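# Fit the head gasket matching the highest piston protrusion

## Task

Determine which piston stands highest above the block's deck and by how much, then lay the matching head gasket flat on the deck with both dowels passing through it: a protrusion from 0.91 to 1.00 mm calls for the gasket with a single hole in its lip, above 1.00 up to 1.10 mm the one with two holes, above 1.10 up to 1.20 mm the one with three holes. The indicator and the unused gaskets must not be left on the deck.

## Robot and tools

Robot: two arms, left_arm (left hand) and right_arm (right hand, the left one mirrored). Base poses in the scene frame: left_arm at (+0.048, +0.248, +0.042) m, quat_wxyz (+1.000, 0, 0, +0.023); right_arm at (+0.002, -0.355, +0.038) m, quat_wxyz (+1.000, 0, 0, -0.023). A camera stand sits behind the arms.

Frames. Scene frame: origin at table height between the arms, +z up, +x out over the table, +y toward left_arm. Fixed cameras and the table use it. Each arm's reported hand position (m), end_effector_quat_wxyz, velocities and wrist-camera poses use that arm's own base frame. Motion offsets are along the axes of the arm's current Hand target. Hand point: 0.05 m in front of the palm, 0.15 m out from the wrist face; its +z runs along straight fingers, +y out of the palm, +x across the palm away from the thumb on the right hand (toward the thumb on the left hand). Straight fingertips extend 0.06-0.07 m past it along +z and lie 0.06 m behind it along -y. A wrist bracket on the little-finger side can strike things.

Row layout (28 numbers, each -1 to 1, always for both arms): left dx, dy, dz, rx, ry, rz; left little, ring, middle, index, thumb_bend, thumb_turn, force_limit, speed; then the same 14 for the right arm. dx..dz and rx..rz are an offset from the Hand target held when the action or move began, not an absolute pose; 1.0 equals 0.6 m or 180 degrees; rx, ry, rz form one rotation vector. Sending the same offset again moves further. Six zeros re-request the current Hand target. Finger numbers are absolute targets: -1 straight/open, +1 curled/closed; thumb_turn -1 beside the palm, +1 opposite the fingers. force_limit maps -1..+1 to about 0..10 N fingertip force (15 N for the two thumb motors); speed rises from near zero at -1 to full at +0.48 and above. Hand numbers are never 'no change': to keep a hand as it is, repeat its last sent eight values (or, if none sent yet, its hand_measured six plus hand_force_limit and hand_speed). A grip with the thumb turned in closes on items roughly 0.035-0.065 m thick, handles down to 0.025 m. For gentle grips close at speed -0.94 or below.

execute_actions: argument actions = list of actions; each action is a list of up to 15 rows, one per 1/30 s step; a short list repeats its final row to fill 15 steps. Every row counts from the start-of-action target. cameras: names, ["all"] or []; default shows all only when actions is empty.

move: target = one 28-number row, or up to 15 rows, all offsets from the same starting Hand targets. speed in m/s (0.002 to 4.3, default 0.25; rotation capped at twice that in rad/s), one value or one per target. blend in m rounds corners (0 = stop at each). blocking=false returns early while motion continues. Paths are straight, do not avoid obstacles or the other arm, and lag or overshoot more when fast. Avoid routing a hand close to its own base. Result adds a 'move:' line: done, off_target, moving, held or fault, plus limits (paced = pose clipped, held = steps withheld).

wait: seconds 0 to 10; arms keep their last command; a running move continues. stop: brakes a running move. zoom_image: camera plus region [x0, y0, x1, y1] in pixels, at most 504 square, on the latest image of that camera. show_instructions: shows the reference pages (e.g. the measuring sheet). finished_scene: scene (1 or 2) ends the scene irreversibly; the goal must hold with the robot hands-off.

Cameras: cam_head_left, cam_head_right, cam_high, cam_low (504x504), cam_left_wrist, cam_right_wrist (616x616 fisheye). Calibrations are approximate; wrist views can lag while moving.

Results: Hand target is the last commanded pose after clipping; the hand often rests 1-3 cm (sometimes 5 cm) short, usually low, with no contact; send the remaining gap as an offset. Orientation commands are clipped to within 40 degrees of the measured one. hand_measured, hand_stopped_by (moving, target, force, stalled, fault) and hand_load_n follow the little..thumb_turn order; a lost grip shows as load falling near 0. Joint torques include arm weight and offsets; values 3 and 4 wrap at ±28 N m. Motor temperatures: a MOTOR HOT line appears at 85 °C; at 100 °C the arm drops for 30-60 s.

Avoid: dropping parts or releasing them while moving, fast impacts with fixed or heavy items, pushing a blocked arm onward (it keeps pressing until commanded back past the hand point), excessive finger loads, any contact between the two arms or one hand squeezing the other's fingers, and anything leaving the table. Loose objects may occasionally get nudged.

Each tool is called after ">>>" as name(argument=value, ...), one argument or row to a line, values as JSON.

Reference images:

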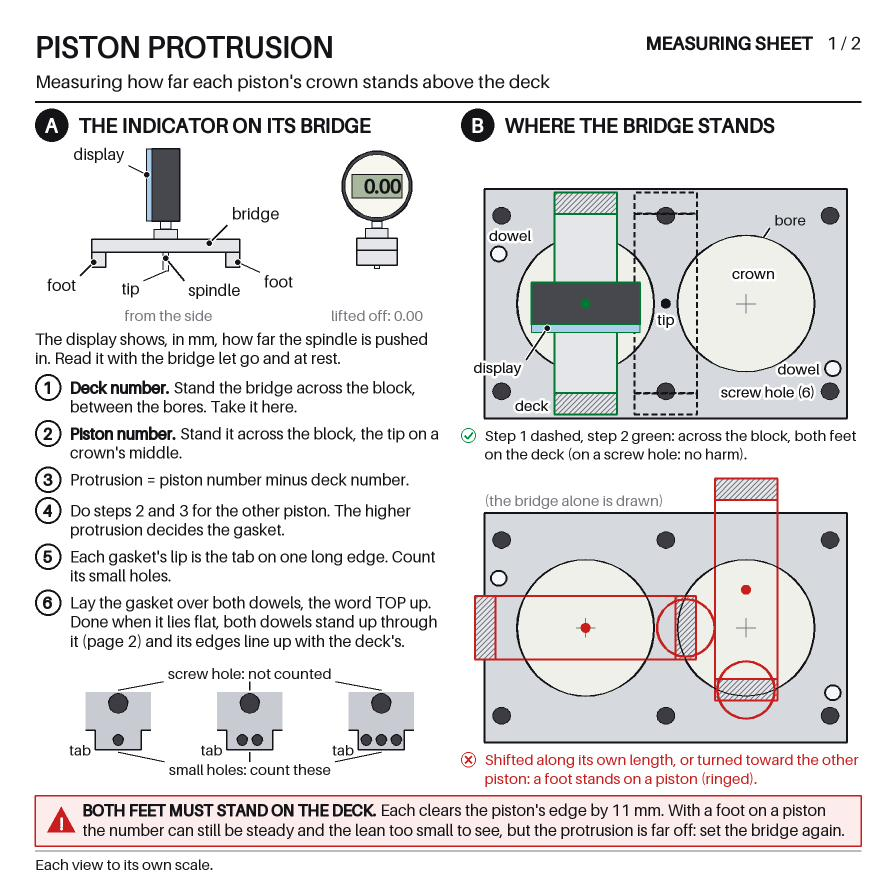

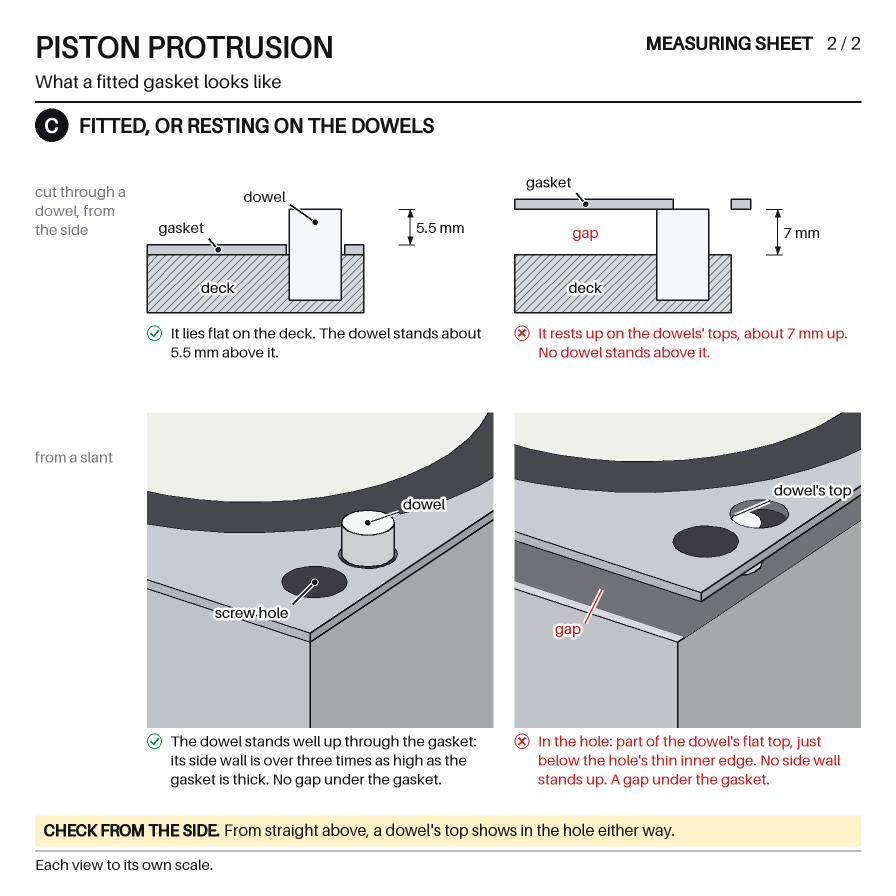

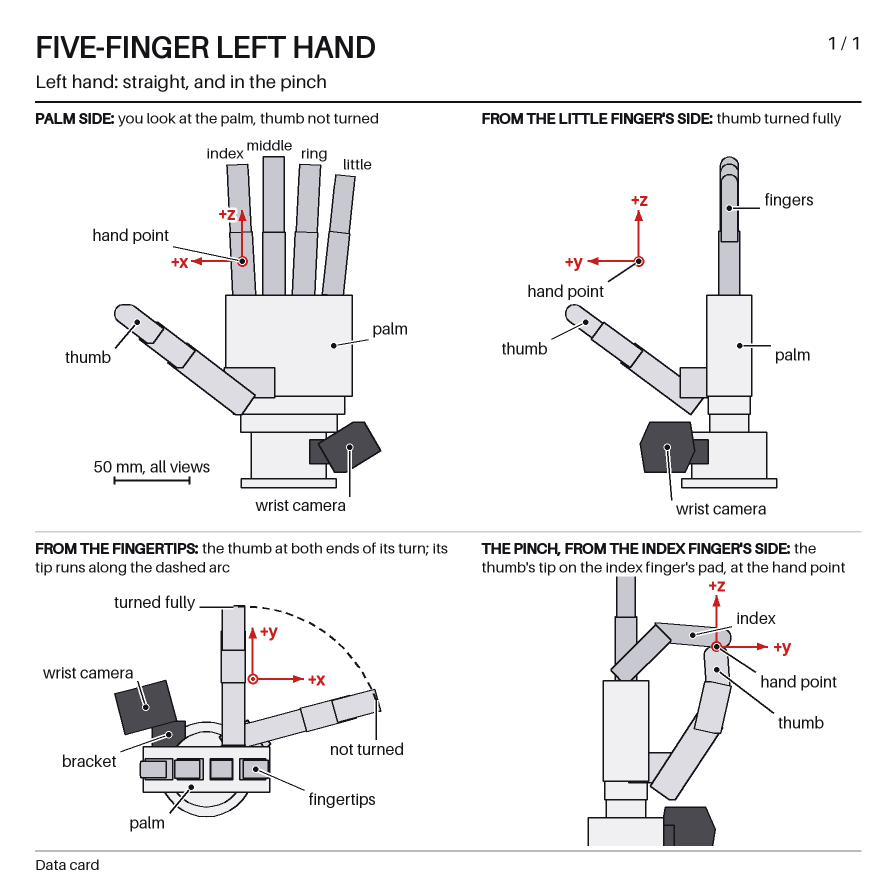

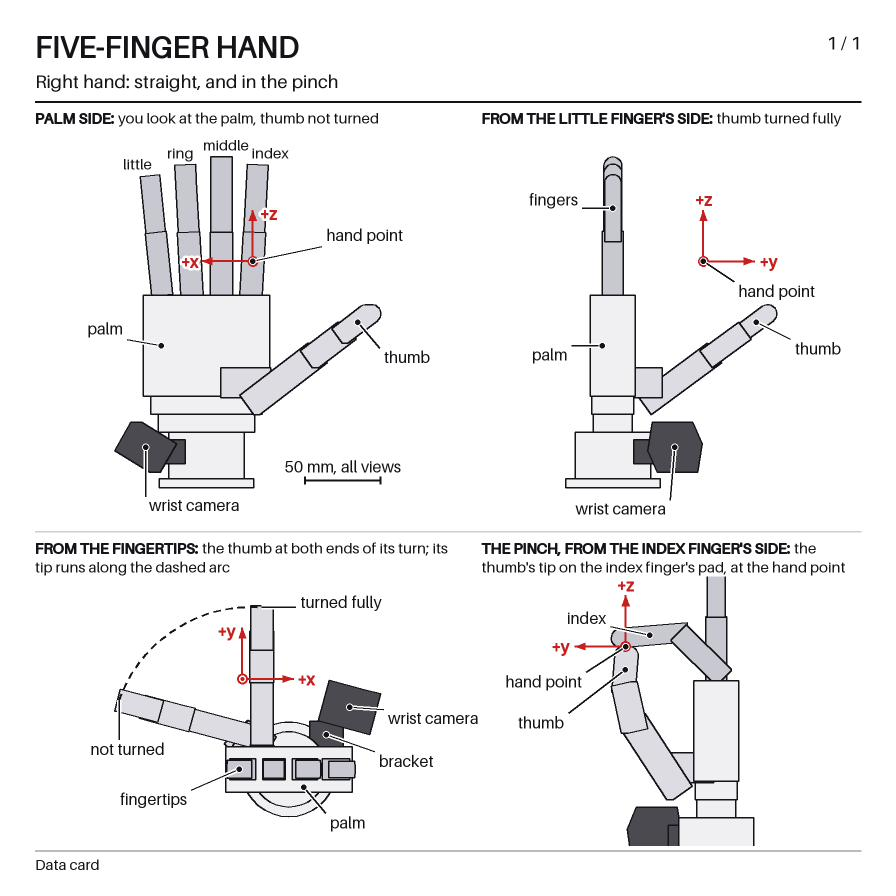

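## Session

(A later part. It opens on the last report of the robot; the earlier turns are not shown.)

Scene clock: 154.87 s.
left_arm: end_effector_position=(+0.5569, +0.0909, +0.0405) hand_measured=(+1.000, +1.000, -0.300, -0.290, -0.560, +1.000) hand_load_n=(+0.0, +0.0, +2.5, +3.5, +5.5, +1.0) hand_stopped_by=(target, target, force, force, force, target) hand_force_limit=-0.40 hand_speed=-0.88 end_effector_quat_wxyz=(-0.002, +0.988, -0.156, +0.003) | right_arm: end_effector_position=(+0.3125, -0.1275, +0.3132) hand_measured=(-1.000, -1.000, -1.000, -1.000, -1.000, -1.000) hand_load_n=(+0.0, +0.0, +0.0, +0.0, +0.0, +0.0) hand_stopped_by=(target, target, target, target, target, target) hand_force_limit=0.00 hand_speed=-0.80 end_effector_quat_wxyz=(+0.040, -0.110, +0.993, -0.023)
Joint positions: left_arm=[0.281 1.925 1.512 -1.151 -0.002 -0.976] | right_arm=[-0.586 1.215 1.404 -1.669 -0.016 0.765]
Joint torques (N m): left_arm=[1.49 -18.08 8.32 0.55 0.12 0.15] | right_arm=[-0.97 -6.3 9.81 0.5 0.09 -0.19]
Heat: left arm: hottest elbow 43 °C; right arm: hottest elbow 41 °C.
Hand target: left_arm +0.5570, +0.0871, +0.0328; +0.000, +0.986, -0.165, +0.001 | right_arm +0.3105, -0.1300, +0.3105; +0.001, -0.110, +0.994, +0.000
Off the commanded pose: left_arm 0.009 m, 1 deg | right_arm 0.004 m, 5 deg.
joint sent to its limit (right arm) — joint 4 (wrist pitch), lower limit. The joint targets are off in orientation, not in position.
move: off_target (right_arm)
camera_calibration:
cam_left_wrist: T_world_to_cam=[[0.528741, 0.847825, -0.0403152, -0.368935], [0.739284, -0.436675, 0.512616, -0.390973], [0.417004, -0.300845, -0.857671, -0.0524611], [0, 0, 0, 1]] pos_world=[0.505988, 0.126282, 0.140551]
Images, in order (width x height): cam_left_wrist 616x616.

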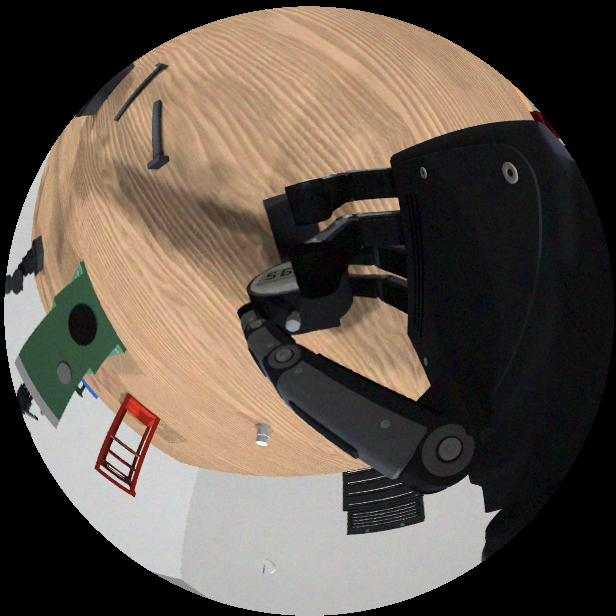

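>>> move(
  target=[0,0,0.004,0,0,0,1,1,0.1,0.1,0.3,1,-0.4,-0.88,0,0,0,0,0,0,-1,-1,-1,-1,-1,-1,0,-0.8],
  speed=0.02,
  cameras=["cam_left_wrist"],
)

>>> zoom_image(
  camera="cam_left_wrist",
  region=[220, 220, 330, 330],
)

Scene clock: 156.07 s.
left_arm: end_effector_position=(+0.5575, +0.0911, +0.0405) hand_measured=(+1.000, +1.000, -0.300, -0.290, -0.560, +1.000) hand_load_n=(+0.0, +0.0, +3.0, +3.5, +5.5, +1.5) hand_stopped_by=(target, target, force, force, force, target) hand_force_limit=-0.40 hand_speed=-0.88 end_effector_quat_wxyz=(-0.003, +0.988, -0.157, +0.004) | right_arm: end_effector_position=(+0.3125, -0.1275, +0.3132) hand_measured=(-1.000, -1.000, -1.000, -1.000, -1.000, -1.000) hand_load_n=(+0.0, +0.0, +0.0, +0.0, +0.0, +0.0) hand_stopped_by=(target, target, target, target, target, target) hand_force_limit=0.00 hand_speed=-0.80 end_effector_quat_wxyz=(+0.040, -0.110, +0.993, -0.023)
Joint positions: left_arm=[0.281 1.925 1.512 -1.149 -0.002 -0.975] | right_arm=[-0.586 1.215 1.404 -1.669 -0.016 0.765]
Joint torques (N m): left_arm=[1.44 -17.73 8.1 0.7 0.12 0.11] | right_arm=[-1.2 -6.59 9.8 0.51 0.09 -0.2]
Heat: left arm: hottest elbow 43 °C; right arm: hottest elbow 41 °C.
Hand target: left_arm +0.5570, +0.0871, +0.0304; +0.000, +0.986, -0.165, +0.000 | right_arm +0.3105, -0.1300, +0.3105; +0.001, -0.110, +0.994, +0.000
Off the commanded pose: left_arm 0.011 m, 1 deg | right_arm 0.004 m, 5 deg.
joint sent to its limit (right arm) — joint 4 (wrist pitch), lower limit. The joint targets are off in orientation, not in position.
move: off_target (left_arm, right_arm)
camera_calibration:
cam_left_wrist: T_world_to_cam=[[0.52948, 0.847444, -0.0385894, -0.36975], [0.7378, -0.43757, 0.513987, -0.39043], [0.41869, -0.300617, -0.856929, -0.0536264], [0, 0, 0, 1]] pos_world=[0.506288, 0.126381, 0.140454]
Images, in order (width x height): cam_left_wrist 616x616.

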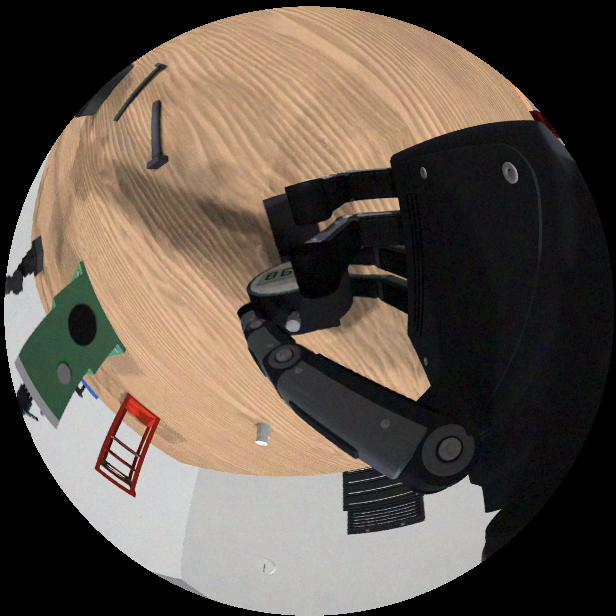

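Scaled by 4.582 from the camera's 616x616 image, which has a finer 880x880 frame.

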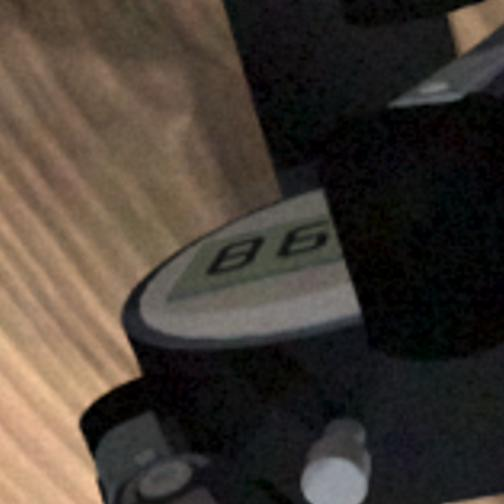

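>>> move(
  target=[0,0,0.004,0,0,0,1,1,0.1,0.1,0.3,1,-0.4,-0.88,0,0,0,0,0,0,-1,-1,-1,-1,-1,-1,0,-0.8],
  speed=0.02,
  cameras=["cam_left_wrist"],
)

>>> zoom_image(
  camera="cam_left_wrist",
  region=[220, 220, 330, 330],
)

Scene clock: 157.17 s.
left_arm: end_effector_position=(+0.5584, +0.0914, +0.0404) hand_measured=(+1.000, +1.000, -0.300, -0.290, -0.560, +1.000) hand_load_n=(+0.0, +0.0, +2.5, +3.5, +5.5, +1.5) hand_stopped_by=(target, target, force, force, force, target) hand_force_limit=-0.40 hand_speed=-0.88 end_effector_quat_wxyz=(-0.003, +0.988, -0.157, +0.005) | right_arm: end_effector_position=(+0.3125, -0.1275, +0.3132) hand_measured=(-1.000, -1.000, -1.000, -1.000, -1.000, -1.000) hand_load_n=(+0.0, +0.0, +0.0, +0.0, +0.0, +0.0) hand_stopped_by=(target, target, target, target, target, target) hand_force_limit=0.00 hand_speed=-0.80 end_effector_quat_wxyz=(+0.040, -0.110, +0.993, -0.023)
Joint positions: left_arm=[0.281 1.925 1.512 -1.145 -0.002 -0.975] | right_arm=[-0.586 1.215 1.404 -1.669 -0.016 0.765]
Joint torques (N m): left_arm=[1.49 -17.55 7.88 0.75 0.12 0.12] | right_arm=[-1.03 -6.24 9.83 0.51 0.11 -0.2]
Heat: left arm: hottest elbow 43 °C; right arm: hottest elbow 41 °C.
Hand target: left_arm +0.5571, +0.0872, +0.0280; +0.000, +0.986, -0.165, +0.001 | right_arm +0.3105, -0.1300, +0.3105; +0.001, -0.110, +0.994, +0.000
Off the commanded pose: left_arm 0.013 m, 1 deg | right_arm 0.004 m, 5 deg.
joint sent to its limit (right arm) — joint 4 (wrist pitch), lower limit. The joint targets are off in orientation, not in position.
move: off_target (left_arm, right_arm)
camera_calibration:
cam_left_wrist: T_world_to_cam=[[0.529905, 0.8473, -0.035819, -0.37083], [0.735764, -0.438325, 0.516258, -0.389875], [0.421725, -0.299922, -0.855684, -0.0557859], [0, 0, 0, 1]] pos_world=[0.506887, 0.12658, 0.140258]
Images, in order (width x height): cam_left_wrist 616x616.

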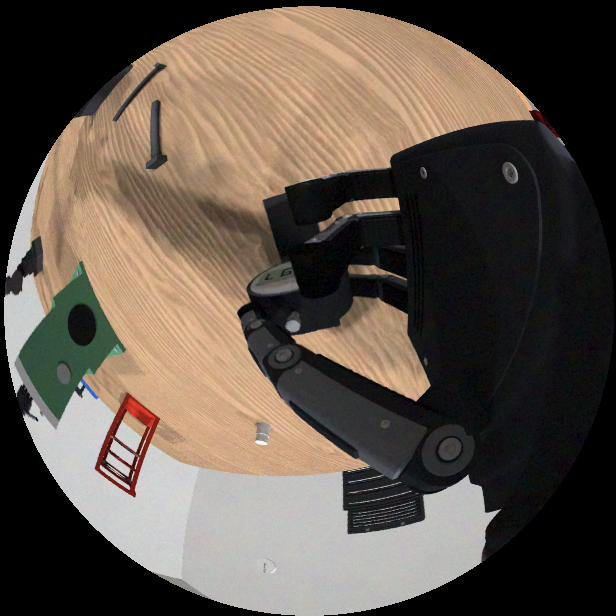

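Scaled by 4.582 from the camera's 616x616 image, which has a finer 880x880 frame.

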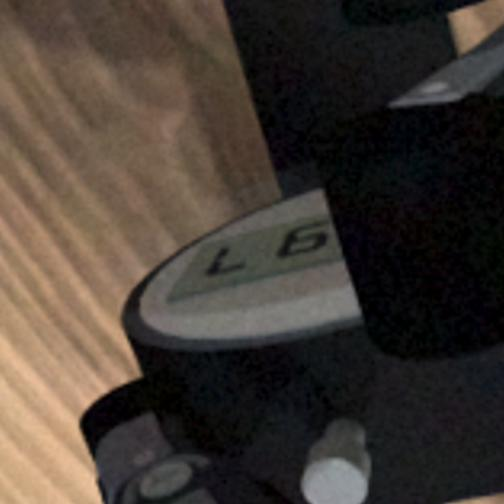

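>>> move(
  target=[0,0,-0.003,0,-0.012,0,1,1,0.1,0.1,0.3,1,-0.4,-0.88,0,0,0,0,0,0,-1,-1,-1,-1,-1,-1,0,-0.8],
  speed=0.02,
  cameras=["cam_left_wrist"],
)

>>> zoom_image(
  camera="cam_left_wrist",
  region=[220, 220, 330, 330],
)

Scene clock: 159.33 s.
left_arm: end_effector_position=(+0.5520, +0.0924, +0.0377) hand_measured=(+1.000, +1.000, -0.300, -0.290, -0.560, +1.000) hand_load_n=(+0.0, +0.0, +2.0, +3.0, +6.0, +1.5) hand_stopped_by=(target, target, force, force, force, target) hand_force_limit=-0.40 hand_speed=-0.88 end_effector_quat_wxyz=(-0.006, +0.988, -0.157, -0.009) | right_arm: end_effector_position=(+0.3125, -0.1275, +0.3132) hand_measured=(-1.000, -1.000, -1.000, -1.000, -1.000, -1.000) hand_load_n=(+0.0, +0.0, +0.0, +0.0, -0.5, +0.0) hand_stopped_by=(target, target, target, target, target, target) hand_force_limit=0.00 hand_speed=-0.80 end_effector_quat_wxyz=(+0.040, -0.110, +0.993, -0.023)
Joint positions: left_arm=[0.281 1.929 1.512 -1.166 -0.018 -0.975] | right_arm=[-0.586 1.215 1.404 -1.669 -0.016 0.765]
Joint torques (N m): left_arm=[0.97 -16.38 10.59 -0.49 -0.1 0.04] | right_arm=[-0.97 -6.59 9.83 0.49 0.1 -0.2]
Heat: left arm: hottest elbow 42 °C; right arm: hottest elbow 42 °C.
Hand target: left_arm +0.5571, +0.0870, +0.0299; -0.003, +0.986, -0.165, -0.018 | right_arm +0.3105, -0.1300, +0.3105; +0.001, -0.110, +0.994, +0.000
Off the commanded pose: left_arm 0.011 m, 1 deg | right_arm 0.004 m, 5 deg.
joint sent to its limit (right arm) — joint 4 (wrist pitch), lower limit. The joint targets are off in orientation, not in position.
move: off_target (left_arm, right_arm)
camera_calibration:
cam_left_wrist: T_world_to_cam=[[0.529465, 0.847253, -0.0427707, -0.367935], [0.749392, -0.443491, 0.491657, -0.389407], [0.39759, -0.292368, -0.869738, -0.0419344], [0, 0, 0, 1]] pos_world=[0.5033, 0.126776, 0.139246]
Images, in order (width x height): cam_left_wrist 616x616.

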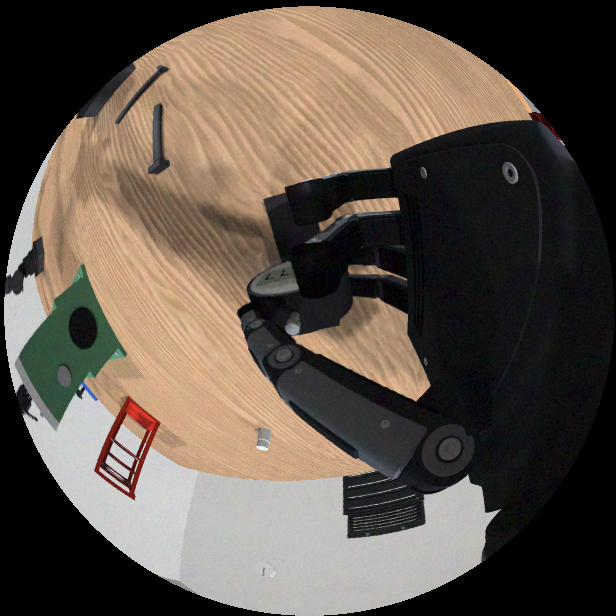

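Scaled by 4.582 from the camera's 616x616 image, which has a finer 880x880 frame.

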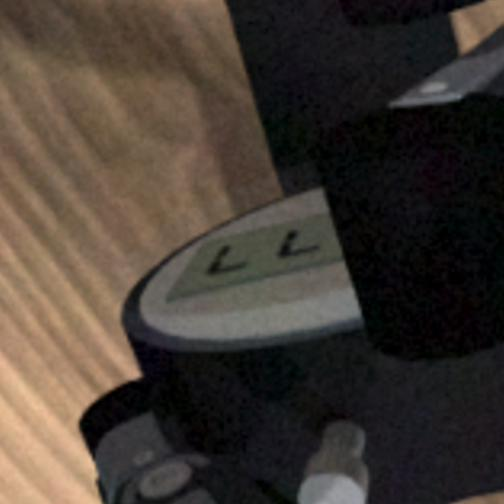

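>>> execute_actions(
  actions=[
    [[0,0,0,0,0,0,1,1,0.1,0.1,-1,1,-0.4,-0.6,0,0,0,0,0,0,-1,-1,-1,-1,-1,-1,0,-0.8]],
  ],
)

>>> wait(
  seconds=2,
  cameras=["cam_left_wrist"],
)

Scene clock: 160.60 s.
left_arm: end_effector_position=(+0.5506, +0.0922, +0.0363) hand_measured=(+1.000, +1.000, -0.300, -0.290, -1.000, +1.000) hand_load_n=(+0.0, +0.0, +0.0, +0.0, +0.0, +0.0) hand_stopped_by=(target, target, force, force, target, target) hand_force_limit=-0.40 hand_speed=-0.60 end_effector_quat_wxyz=(-0.005, +0.987, -0.157, -0.012) | right_arm: end_effector_position=(+0.3125, -0.1275, +0.3132) hand_measured=(-1.000, -1.000, -1.000, -1.000, -1.000, -1.000) hand_load_n=(+0.0, +0.0, +0.0, +0.0, +0.0, +0.0) hand_stopped_by=(target, target, target, target, target, target) hand_force_limit=0.00 hand_speed=-0.80 end_effector_quat_wxyz=(+0.040, -0.110, +0.993, -0.023)
Joint positions: left_arm=[0.281 1.931 1.512 -1.17 -0.019 -0.975] | right_arm=[-0.586 1.215 1.404 -1.669 -0.016 0.765]
Joint torques (N m): left_arm=[0.97 -16.56 10.56 -0.32 -0.06 0.05] | right_arm=[-0.97 -6.42 9.77 0.59 0.11 -0.19]
Heat: left arm: hottest elbow 42 °C; right arm: hottest elbow 42 °C.
Hand target: left_arm +0.5571, +0.0871, +0.0298; -0.003, +0.986, -0.165, -0.018 | right_arm +0.3105, -0.1300, +0.3105; +0.001, -0.110, +0.994, +0.000
Off the commanded pose: left_arm 0.010 m, 1 deg | right_arm 0.004 m, 5 deg.
joint sent to its limit (right arm) — joint 4 (wrist pitch), lower limit. The joint targets are off in orientation, not in position.
Step readings (end_effector_position of left_arm | right_arm):
0: (+0.5519, +0.0924, +0.0377) | (+0.3125, -0.1275, +0.3132)
1: (+0.5519, +0.0924, +0.0377) | (+0.3125, -0.1275, +0.3132)
2: (+0.5519, +0.0924, +0.0377) | (+0.3125, -0.1275, +0.3132)
4: (+0.5518, +0.0924, +0.0375) | (+0.3125, -0.1275, +0.3132)
8: (+0.5509, +0.0923, +0.0367) | (+0.3125, -0.1275, +0.3132)
15: (+0.5506, +0.0922, +0.0363) | (+0.3125, -0.1275, +0.3132)

Scene clock: 162.60 s.
left_arm: end_effector_position=(+0.5506, +0.0922, +0.0363) hand_measured=(+1.000, +1.000, -0.300, -0.290, -1.000, +1.000) hand_load_n=(+0.0, +0.0, +0.0, +0.0, +0.0, +0.0) hand_stopped_by=(target, target, force, force, target, target) hand_force_limit=-0.40 hand_speed=-0.60 end_effector_quat_wxyz=(-0.005, +0.987, -0.157, -0.012) | right_arm: end_effector_position=(+0.3125, -0.1275, +0.3132) hand_measured=(-1.000, -1.000, -1.000, -1.000, -1.000, -1.000) hand_load_n=(+0.0, +0.0, +0.0, +0.0, +0.0, +0.0) hand_stopped_by=(target, target, target, target, target, target) hand_force_limit=0.00 hand_speed=-0.80 end_effector_quat_wxyz=(+0.040, -0.110, +0.993, -0.023)
Joint positions: left_arm=[0.281 1.931 1.512 -1.17 -0.019 -0.975] | right_arm=[-0.586 1.215 1.404 -1.669 -0.016 0.765]
Joint torques (N m): left_arm=[0.97 -16.5 10.58 -0.34 -0.06 0.04] | right_arm=[-1.08 -6.53 9.76 0.5 0.1 -0.2]
Heat: left arm: hottest elbow 42 °C; right arm: hottest elbow 42 °C.
Hand target: left_arm +0.5571, +0.0871, +0.0298; -0.003, +0.986, -0.165, -0.018 | right_arm +0.3105, -0.1300, +0.3105; +0.001, -0.110, +0.994, +0.000
Off the commanded pose: left_arm 0.010 m, 1 deg | right_arm 0.004 m, 5 deg.
wait: 2.00 s; at rest by 0.17 s
camera_calibration:
cam_left_wrist: T_world_to_cam=[[0.529174, 0.847205, -0.0471096, -0.366782], [0.752759, -0.443111, 0.486834, -0.389409], [0.391573, -0.293082, -0.872223, -0.0392788], [0, 0, 0, 1]] pos_world=[0.502603, 0.126676, 0.138039]
Images, in order (width x height): cam_left_wrist 616x616.

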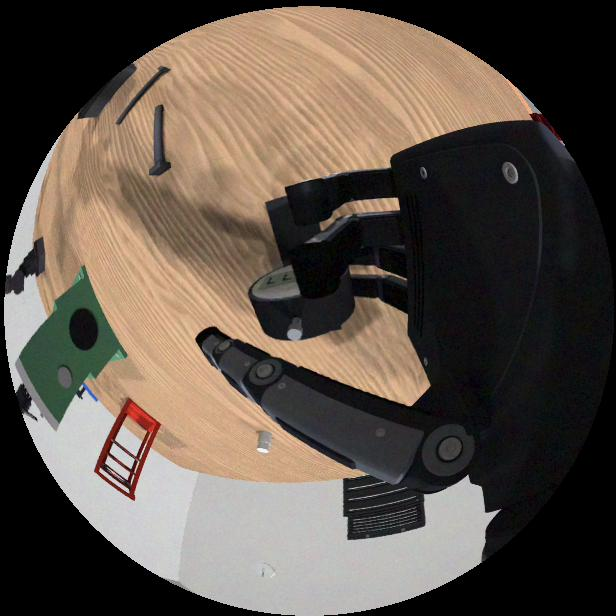

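>>> execute_actions(
  actions=[
    [[0,0,0,0,0,0,1,1,-0.35,-0.35,-1,-1,-0.4,-0.1,0,0,0,0,0,0,-1,-1,-1,-1,-1,-1,0,-0.8]],
    [[0,0,0,0,0,0,1,1,-0.35,-0.35,-1,-1,-0.4,-0.1,0,0,0,0,0,0,-1,-1,-1,-1,-1,-1,0,-0.8]],
    [[0,0,0,0,0,0,1,1,-0.35,-0.35,-1,-1,-0.4,-0.1,0,0,0,0,0,0,-1,-1,-1,-1,-1,-1,0,-0.8]],
  ],
)

>>> move(
  target=[0,-0.06,0,0,0,0,1,1,-0.35,-0.35,-1,-1,-0.4,-0.1,0,0,0,0,0,0,-1,-1,-1,-1,-1,-1,0,-0.8],
  speed=0.05,
  cameras=["cam_left_wrist"],
)

Scene clock: 164.77 s.
left_arm: end_effector_position=(+0.5506, +0.0922, +0.0363) hand_measured=(+1.000, +1.000, -0.350, -0.350, -1.000, -1.000) hand_load_n=(+0.0, +0.0, +0.0, +0.0, +0.0, +0.0) hand_stopped_by=(target, target, target, target, target, target) hand_force_limit=-0.40 hand_speed=-0.10 end_effector_quat_wxyz=(-0.005, +0.987, -0.157, -0.012) | right_arm: end_effector_position=(+0.3125, -0.1275, +0.3132) hand_measured=(-1.000, -1.000, -1.000, -1.000, -1.000, -1.000) hand_load_n=(+0.0, +0.0, +0.0, +0.0, +0.0, +0.0) hand_stopped_by=(target, target, target, target, target, target) hand_force_limit=0.00 hand_speed=-0.80 end_effector_quat_wxyz=(+0.040, -0.110, +0.993, -0.023)
Joint positions: left_arm=[0.281 1.931 1.512 -1.17 -0.019 -0.975] | right_arm=[-0.586 1.215 1.404 -1.669 -0.016 0.765]
Joint velocities: left_arm=[within noise] | right_arm=[-0.024 -0.044 0.012 0.007 -0.081 -0.007]
Joint torques (N m): left_arm=[0.97 -16.56 10.58 -0.31 -0.05 0.04] | right_arm=[-1.2 -6.42 9.81 0.47 0.09 -0.2]
Heat: left arm: hottest elbow 42 °C; right arm: hottest elbow 42 °C.
Hand target: left_arm +0.5571, +0.0871, +0.0298; -0.003, +0.986, -0.165, -0.018 | right_arm +0.3105, -0.1300, +0.3105; +0.001, -0.110, +0.994, +0.000
Off the commanded pose: left_arm 0.010 m, 1 deg | right_arm 0.004 m, 5 deg.
joint sent to its limit (right arm) — joint 4 (wrist pitch), lower limit. The joint targets are off in orientation, not in position.
Step readings (end_effector_position of left_arm | right_arm):
0: (+0.5506, +0.0922, +0.0363) | (+0.3125, -0.1275, +0.3132)
1: (+0.5506, +0.0922, +0.0363) | (+0.3125, -0.1275, +0.3132)
2: (+0.5506, +0.0922, +0.0363) | (+0.3125, -0.1275, +0.3132)
4: (+0.5506, +0.0922, +0.0363) | (+0.3125, -0.1275, +0.3132)
8: (+0.5506, +0.0922, +0.0363) | (+0.3125, -0.1275, +0.3132)
15: (+0.5506, +0.0922, +0.0363) | (+0.3125, -0.1275, +0.3132)
16: (+0.5506, +0.0922, +0.0363) | (+0.3125, -0.1275, +0.3132)
17: (+0.5506, +0.0922, +0.0363) | (+0.3125, -0.1275, +0.3132)
19: (+0.5506, +0.0922, +0.0363) | (+0.3125, -0.1275, +0.3132)
23: (+0.5506, +0.0922, +0.0363) | (+0.3125, -0.1275, +0.3132)
30: (+0.5506, +0.0922, +0.0363) | (+0.3125, -0.1275, +0.3132)
31: (+0.5506, +0.0922, +0.0363) | (+0.3125, -0.1275, +0.3132)
32: (+0.5506, +0.0922, +0.0363) | (+0.3125, -0.1275, +0.3132)
34: (+0.5506, +0.0922, +0.0363) | (+0.3125, -0.1275, +0.3132)
38: (+0.5506, +0.0922, +0.0363) | (+0.3125, -0.1275, +0.3132)
45: (+0.5506, +0.0922, +0.0363) | (+0.3125, -0.1275, +0.3132)

Scene clock: 166.20 s.
left_arm: end_effector_position=(+0.5532, +0.1103, +0.0260) hand_measured=(+1.000, +1.000, -0.350, -0.350, -1.000, -1.000) hand_load_n=(+0.0, +0.0, +0.0, +0.0, +0.0, +0.0) hand_stopped_by=(target, target, target, target, target, target) hand_force_limit=-0.40 hand_speed=-0.10 end_effector_quat_wxyz=(+0.001, +0.986, -0.163, -0.026) | right_arm: end_effector_position=(+0.3125, -0.1275, +0.3132) hand_measured=(-1.000, -1.000, -1.000, -1.000, -1.000, -1.000) hand_load_n=(+0.0, +0.0, +0.0, +0.0, +0.0, +0.0) hand_stopped_by=(target, target, target, target, target, target) hand_force_limit=0.00 hand_speed=-0.80 end_effector_quat_wxyz=(+0.040, -0.110, +0.993, -0.023)
Joint positions: left_arm=[0.309 1.982 1.563 -1.199 -0.021 -0.935] | right_arm=[-0.586 1.215 1.404 -1.669 -0.016 0.765]
Joint torques (N m): left_arm=[3.02 -17.49 12.96 -0.44 -0.03 0.14] | right_arm=[-1.2 -6.53 9.8 0.57 0.08 -0.18]
Heat: left arm: hottest elbow 42 °C; right arm: hottest elbow 42 °C.
Hand target: left_arm +0.5689, +0.1212, +0.0301; -0.003, +0.986, -0.165, -0.018 | right_arm +0.3105, -0.1300, +0.3105; +0.001, -0.110, +0.994, +0.000
Off the commanded pose: left_arm 0.019 m, 1 deg | right_arm 0.004 m, 5 deg.
joint sent to its limit (right arm) — joint 4 (wrist pitch), lower limit. The joint targets are off in orientation, not in position.
move: off_target (left_arm, right_arm)
camera_calibration:
cam_left_wrist: T_world_to_cam=[[0.537174, 0.840626, -0.0692155, -0.387091], [0.761569, -0.448104, 0.468205, -0.382256], [0.36257, -0.30422, -0.880905, -0.0264276], [0, 0, 0, 1]] pos_world=[0.508631, 0.146069, 0.128901]
Images, in order (width x height): cam_left_wrist 616x616.

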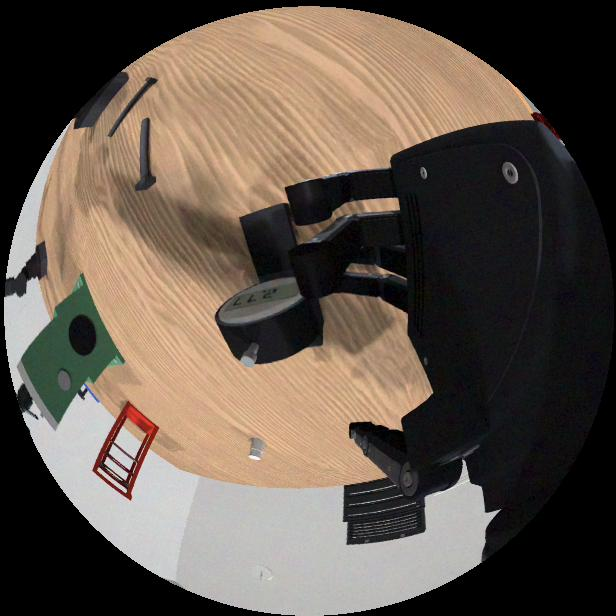

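>>> move(
  target=[
    [0,-0.05,-0.03,0,0,0,1,1,-0.35,-0.35,-1,-1,-0.4,-0.1,0,0,0,0,0,0,-1,-1,-1,-1,-1,-1,0,-0.8],
    [0,-0.06,-0.5,0,0,0,1,1,-0.35,-0.35,-1,-1,-0.4,-0.1,0,0,0,0,0,0,-1,-1,-1,-1,-1,-1,0,-0.8],
  ],
  speed=[0.06, 0.15],
  cameras=["cam_left_wrist", "cam_head_left", "cam_head_right"],
)

Scene clock: 170.10 s.
left_arm: end_effector_position=(+0.5868, +0.1415, +0.3014) hand_measured=(+1.000, +1.000, -0.350, -0.350, -1.000, -1.000) hand_load_n=(+0.5, +0.0, +0.0, +0.5, +0.0, +0.0) hand_stopped_by=(target, target, target, target, target, target) hand_force_limit=-0.40 hand_speed=-0.10 end_effector_quat_wxyz=(-0.032, +0.984, -0.161, +0.061) | right_arm: end_effector_position=(+0.3125, -0.1275, +0.3132) hand_measured=(-1.000, -1.000, -1.000, -1.000, -1.000, -1.000) hand_load_n=(+0.0, +0.0, +0.0, +0.0, +0.0, +0.0) hand_stopped_by=(target, target, target, target, target, target) hand_force_limit=0.00 hand_speed=-0.80 end_effector_quat_wxyz=(+0.040, -0.110, +0.993, -0.023)
Joint positions: left_arm=[0.349 1.898 2.167 -1.702 0.005 -0.897] | right_arm=[-0.586 1.215 1.404 -1.669 -0.016 0.765]
Joint torques (N m): left_arm=[2.96 -20.48 13.96 0.01 0.15 0] | right_arm=[-0.91 -6.53 9.77 0.49 0.1 -0.21]
Heat: left arm: hottest elbow 43 °C; right arm: hottest elbow 42 °C.
Hand target: left_arm +0.5909, +0.1514, +0.3297; -0.003, +0.986, -0.165, -0.018 | right_arm +0.3105, -0.1300, +0.3105; +0.001, -0.110, +0.994, +0.000
Off the commanded pose: left_arm 0.030 m, 10 deg | right_arm 0.004 m, 5 deg.
joint sent to its limit (left arm) — joint 4 (wrist pitch), lower limit. The joint targets are off in orientation, not in position.
joint sent to its limit (right arm) — joint 4 (wrist pitch), lower limit. The joint targets are off in orientation, not in position.
move: off_target (left_arm, right_arm)
camera_calibration:
cam_left_wrist: T_world_to_cam=[[0.537159, 0.841291, 0.0607375, -0.451532], [0.665401, -0.466904, 0.582445, -0.498145], [0.518364, -0.272451, -0.810598, 0.0964073], [0, 0, 0, 1]] pos_world=[0.524037, 0.173551, 0.395714]
Images, in order (width x height): cam_head_left 504x504, cam_head_right 504x504, cam_left_wrist 616x616.

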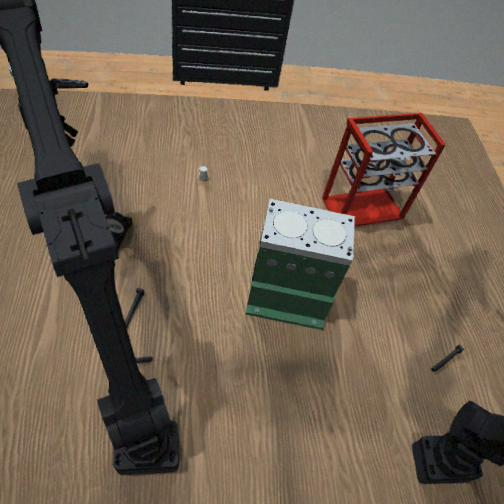

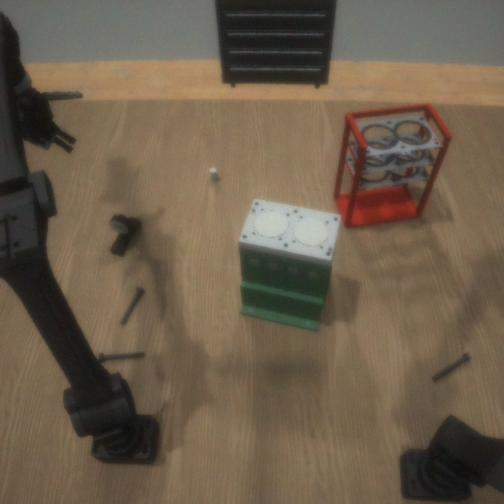

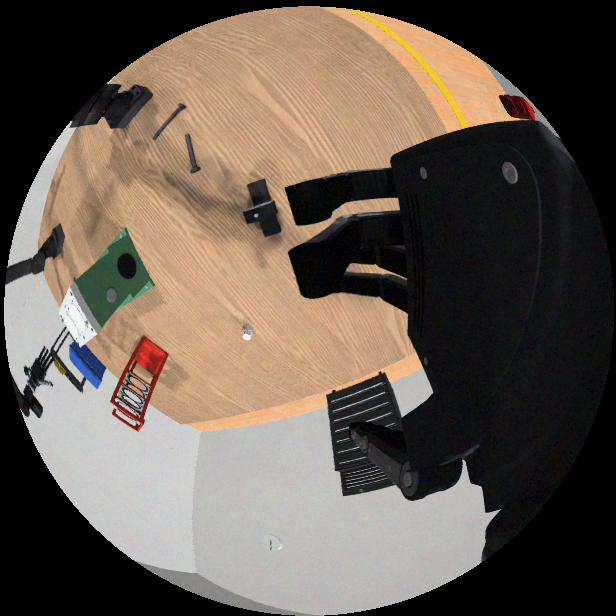

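>>> move(
  target=[0,0,0,0,0,0,1,1,-0.35,-0.35,-1,-1,-0.4,-0.1,-0.3637,0.1747,0.0167,0.3661,-0.4129,-0.4129,-1,-1,-1,-1,-1,-1,0,-0.8],
  speed=0.2,
  cameras=["cam_right_wrist", "cam_head_left", "cam_high", "cam_low"],
)

Scene clock: 186.97 s.
left_arm: end_effector_position=(+0.5868, +0.1415, +0.3014) hand_measured=(+1.000, +1.000, -0.350, -0.350, -1.000, -1.000) hand_load_n=(+0.0, +0.0, +0.0, +0.0, +0.0, +0.0) hand_stopped_by=(target, target, target, target, target, target) hand_force_limit=-0.40 hand_speed=-0.10 end_effector_quat_wxyz=(-0.032, +0.984, -0.161, +0.061) | right_arm: end_effector_position=(+0.4964, +0.0160, +0.3020) hand_measured=(-1.000, -1.000, -1.000, -1.000, -1.000, -1.000) hand_load_n=(+0.0, +0.0, +0.0, +0.0, +0.0, -0.5) hand_stopped_by=(target, target, target, target, target, target) hand_force_limit=0.00 hand_speed=-0.80 end_effector_quat_wxyz=(+0.576, -0.574, +0.417, -0.406)
Joint positions: left_arm=[0.349 1.898 2.167 -1.702 0.005 -0.897] | right_arm=[-0.231 1.069 0.717 0.345 -0.56 0.01]
Joint torques (N m): left_arm=[2.96 -20.48 14.04 -0.01 0.15 0] | right_arm=[-0.03 -5.19 10.88 2.89 -0.05 -0.2]
Heat: left arm: hottest elbow 44 °C; right arm: hottest elbow 42 °C.
Hand target: left_arm +0.5909, +0.1514, +0.3297; -0.003, +0.986, -0.165, -0.018 | right_arm +0.5004, +0.0201, +0.3007; +0.578, -0.577, +0.407, -0.408
Off the commanded pose: left_arm 0.030 m, 10 deg | right_arm 0.006 m, 1 deg.
joint sent to its limit (left arm) — joint 4 (wrist pitch), lower limit. The joint targets are off in orientation, not in position.
move: off_target (left_arm)
camera_calibration:
cam_right_wrist: T_world_to_cam=[[0.0585996, -0.210476, -0.975841, 0.271386], [-0.782107, 0.597801, -0.175904, 0.425697], [0.620382, 0.77352, -0.129584, -0.16844], [0, 0, 0, 1]] pos_world=[0.421535, -0.0670699, 0.317885]
Images, in order (width x height): cam_head_left 504x504, cam_high 504x504, cam_low 504x504, cam_right_wrist 616x616.

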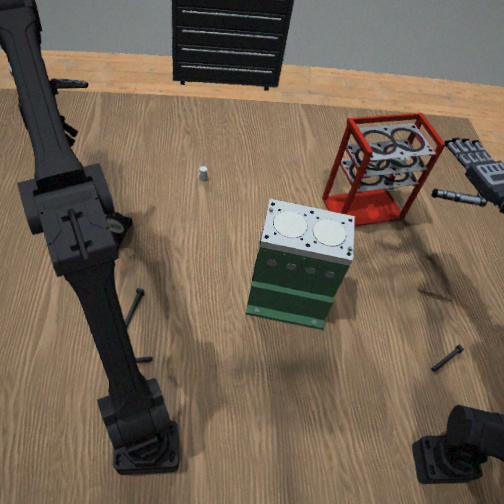

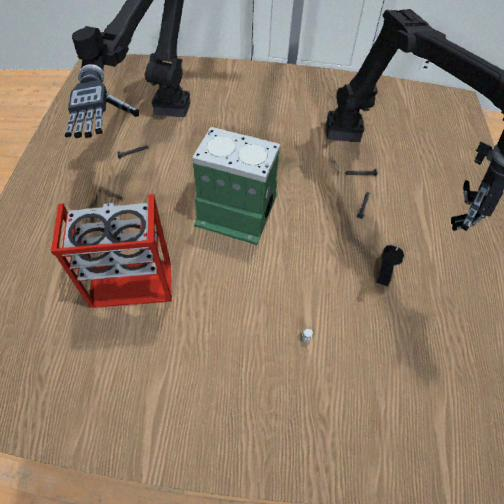

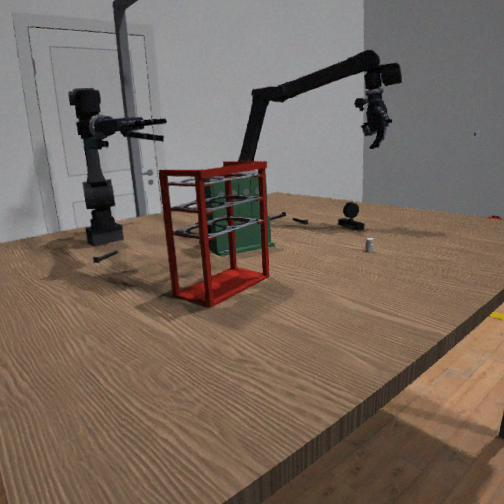

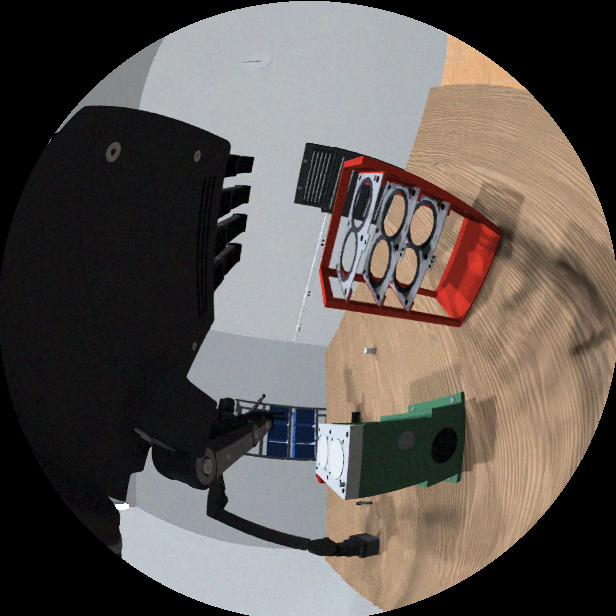

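>>> zoom_image(
  camera="cam_right_wrist",
  region=[300, 140, 520, 360],
)

>>> zoom_image(
  camera="cam_right_wrist",
  region=[310, 150, 420, 260],
)

>>> zoom_image(
  camera="cam_right_wrist",
  region=[310, 220, 420, 330],
)

Scaled by 2.291 from the camera's 616x616 image, which has a finer 880x880 frame.

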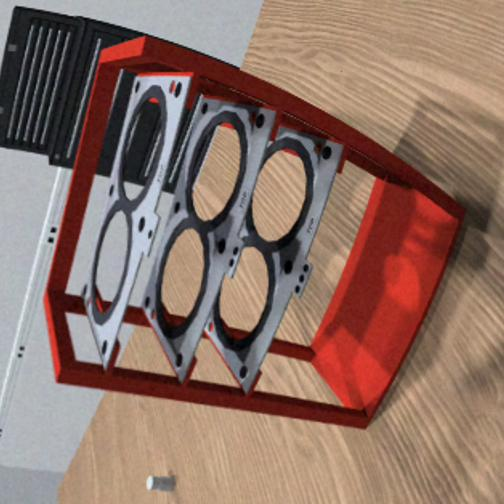

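Scaled by 4.582 from the camera's 616x616 image, which has a finer 880x880 frame.

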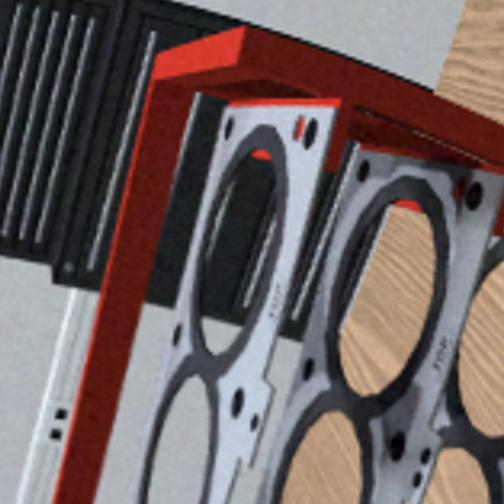

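Scaled by 4.582 from the camera's 616x616 image, which has a finer 880x880 frame.

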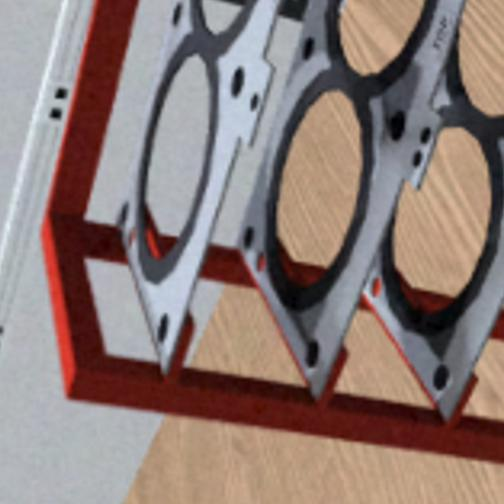

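>>> move(
  target=[0,0,0,0,0,0,1,1,-0.35,-0.35,-1,-1,-0.4,-0.1,0,0,0,0,0,0,-1,-1,-1,-1,-1,1,0,0.2],
  speed=0.1,
)

>>> move(
  target=[0,0,0,0,0,0,1,1,-0.35,-0.35,-1,-1,-0.4,-0.1,0,0,0,0,0,0,-1,-1,-1,-1,0.5,1,0,0.2],
  speed=0.1,
  cameras=["cam_right_wrist"],
)

Scene clock: 192.03 s.
left_arm: end_effector_position=(+0.5868, +0.1415, +0.3014) hand_measured=(+1.000, +1.000, -0.350, -0.350, -1.000, -1.000) hand_load_n=(+0.0, +0.0, +0.0, +0.0, +0.0, +0.0) hand_stopped_by=(target, target, target, target, target, target) hand_force_limit=-0.40 hand_speed=-0.10 end_effector_quat_wxyz=(-0.032, +0.984, -0.161, +0.061) | right_arm: end_effector_position=(+0.4964, +0.0159, +0.3020) hand_measured=(-1.000, -1.000, -1.000, -1.000, -1.000, +1.000) hand_load_n=(+0.0, +0.0, +0.0, +0.0, +0.0, +0.0) hand_stopped_by=(target, target, target, target, target, target) hand_force_limit=0.00 hand_speed=0.20 end_effector_quat_wxyz=(+0.576, -0.574, +0.416, -0.407)
Joint positions: left_arm=[0.349 1.898 2.167 -1.702 0.005 -0.897] | right_arm=[-0.231 1.069 0.717 0.345 -0.56 0.008]
Joint torques (N m): left_arm=[2.96 -20.48 14.04 -0.01 0.15 0] | right_arm=[0.32 -4.89 10.85 2.95 -0.04 -0.19]
Heat: left arm: hottest elbow 44 °C; right arm: hottest elbow 42 °C.
Hand target: left_arm +0.5909, +0.1514, +0.3297; -0.003, +0.986, -0.165, -0.018 | right_arm +0.5004, +0.0201, +0.3007; +0.578, -0.577, +0.407, -0.408
Off the commanded pose: left_arm 0.030 m, 10 deg | right_arm 0.006 m, 1 deg.
joint sent to its limit (left arm) — joint 4 (wrist pitch), lower limit. The joint targets are off in orientation, not in position.
move: off_target (left_arm)

Scene clock: 193.20 s.
left_arm: end_effector_position=(+0.5868, +0.1415, +0.3014) hand_measured=(+1.000, +1.000, -0.350, -0.350, -1.000, -1.000) hand_load_n=(+0.0, +0.0, +0.0, +0.0, +0.0, +0.0) hand_stopped_by=(target, target, target, target, target, target) hand_force_limit=-0.40 hand_speed=-0.10 end_effector_quat_wxyz=(-0.032, +0.984, -0.161, +0.061) | right_arm: end_effector_position=(+0.4964, +0.0159, +0.3020) hand_measured=(-1.000, -1.000, -1.000, -1.000, +0.500, +1.000) hand_load_n=(+0.0, +0.0, +0.0, +0.0, +0.0, +0.0) hand_stopped_by=(target, target, target, target, target, target) hand_force_limit=0.00 hand_speed=0.20 end_effector_quat_wxyz=(+0.576, -0.574, +0.416, -0.407)
Joint positions: left_arm=[0.349 1.898 2.167 -1.702 0.005 -0.897] | right_arm=[-0.231 1.069 0.717 0.345 -0.56 0.008]
Joint torques (N m): left_arm=[2.9 -20.48 14.04 -0.01 0.15 0] | right_arm=[0.26 -5.07 10.84 2.86 -0.02 -0.21]
Heat: left arm: hottest elbow 44 °C; right arm: hottest elbow 42 °C.
Hand target: left_arm +0.5909, +0.1514, +0.3297; -0.003, +0.986, -0.165, -0.018 | right_arm +0.5004, +0.0201, +0.3007; +0.578, -0.577, +0.407, -0.408
Off the commanded pose: left_arm 0.030 m, 10 deg | right_arm 0.006 m, 1 deg.
joint sent to its limit (left arm) — joint 4 (wrist pitch), lower limit. The joint targets are off in orientation, not in position.
move: off_target (left_arm)
camera_calibration:
cam_right_wrist: T_world_to_cam=[[0.0596072, -0.212326, -0.975379, 0.270758], [-0.782191, 0.597134, -0.177789, 0.426438], [0.620181, 0.77353, -0.130486, -0.168041], [0, 0, 0, 1]] pos_world=[0.421633, -0.0671666, 0.317981]
Images, in order (width x height): cam_right_wrist 616x616.

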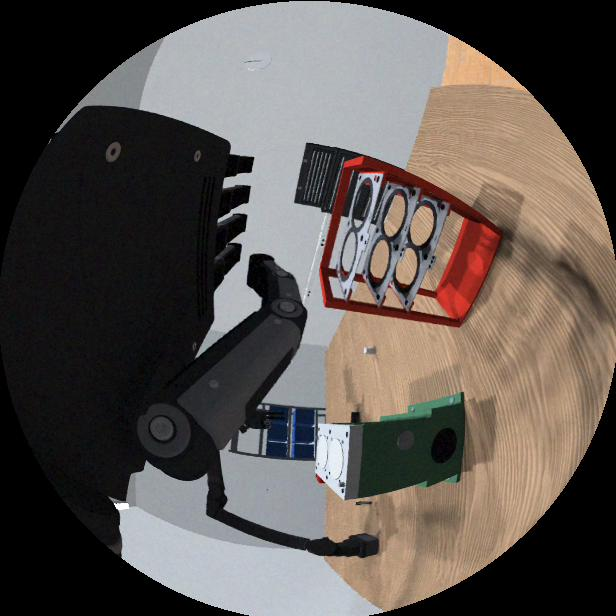

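>>> move(
  target=[0,0,0,0,0,0,1,1,-0.35,-0.35,-1,-1,-0.4,-0.1,0,0,0,0,0,0,-1,-1,-1,-1,1,1,-0.6,-0.7],
  speed=0.1,
  cameras=["cam_right_wrist"],
)

>>> zoom_image(
  camera="cam_right_wrist",
  region=[130, 130, 330, 330],
)

Scene clock: 194.73 s.
left_arm: end_effector_position=(+0.5868, +0.1415, +0.3014) hand_measured=(+1.000, +1.000, -0.350, -0.350, -1.000, -1.000) hand_load_n=(+0.0, +0.0, +0.0, +0.0, +0.0, +0.0) hand_stopped_by=(target, target, target, target, target, target) hand_force_limit=-0.40 hand_speed=-0.10 end_effector_quat_wxyz=(-0.032, +0.984, -0.161, +0.061) | right_arm: end_effector_position=(+0.4964, +0.0159, +0.3020) hand_measured=(-1.000, -1.000, -1.000, -1.000, +0.924, +1.000) hand_load_n=(-0.5, +0.0, +0.0, +0.0, +5.0, +0.5) hand_stopped_by=(target, target, target, target, force, target) hand_force_limit=-0.60 hand_speed=-0.70 end_effector_quat_wxyz=(+0.576, -0.574, +0.416, -0.407)
Joint positions: left_arm=[0.349 1.898 2.167 -1.702 0.005 -0.897] | right_arm=[-0.231 1.069 0.717 0.345 -0.56 0.008]
Joint torques (N m): left_arm=[2.96 -20.48 14.04 0.01 0.14 0] | right_arm=[0.21 -5.3 10.8 2.91 -0.02 -0.19]
Heat: left arm: hottest elbow 45 °C; right arm: hottest elbow 42 °C.
Hand target: left_arm +0.5909, +0.1514, +0.3297; -0.003, +0.986, -0.165, -0.018 | right_arm +0.5004, +0.0201, +0.3007; +0.578, -0.577, +0.407, -0.408
Off the commanded pose: left_arm 0.030 m, 10 deg | right_arm 0.006 m, 1 deg.
joint sent to its limit (left arm) — joint 4 (wrist pitch), lower limit. The joint targets are off in orientation, not in position.
move: off_target (left_arm)
camera_calibration:
cam_right_wrist: T_world_to_cam=[[0.0596072, -0.212326, -0.975379, 0.270758], [-0.782191, 0.597134, -0.177789, 0.426438], [0.620181, 0.77353, -0.130486, -0.168041], [0, 0, 0, 1]] pos_world=[0.421633, -0.0671666, 0.317981]
Images, in order (width x height): cam_right_wrist 616x616.

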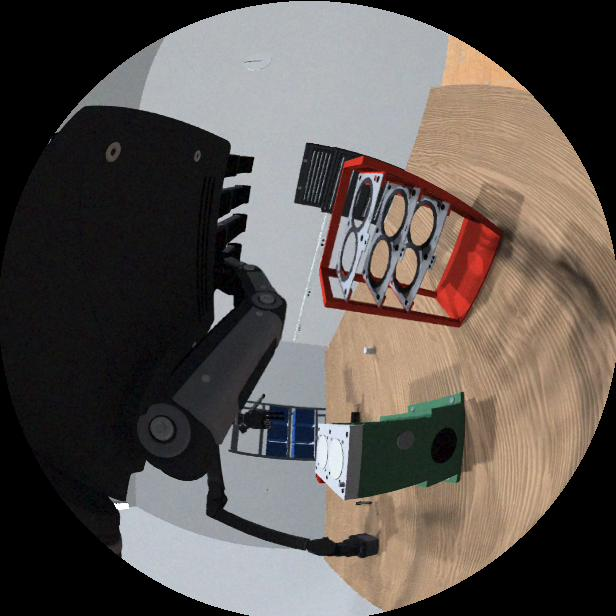

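Scaled by 2.520 from the camera's 616x616 image, which has a finer 880x880 frame.

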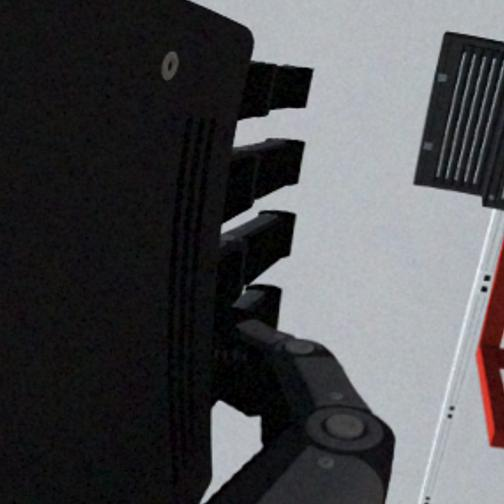

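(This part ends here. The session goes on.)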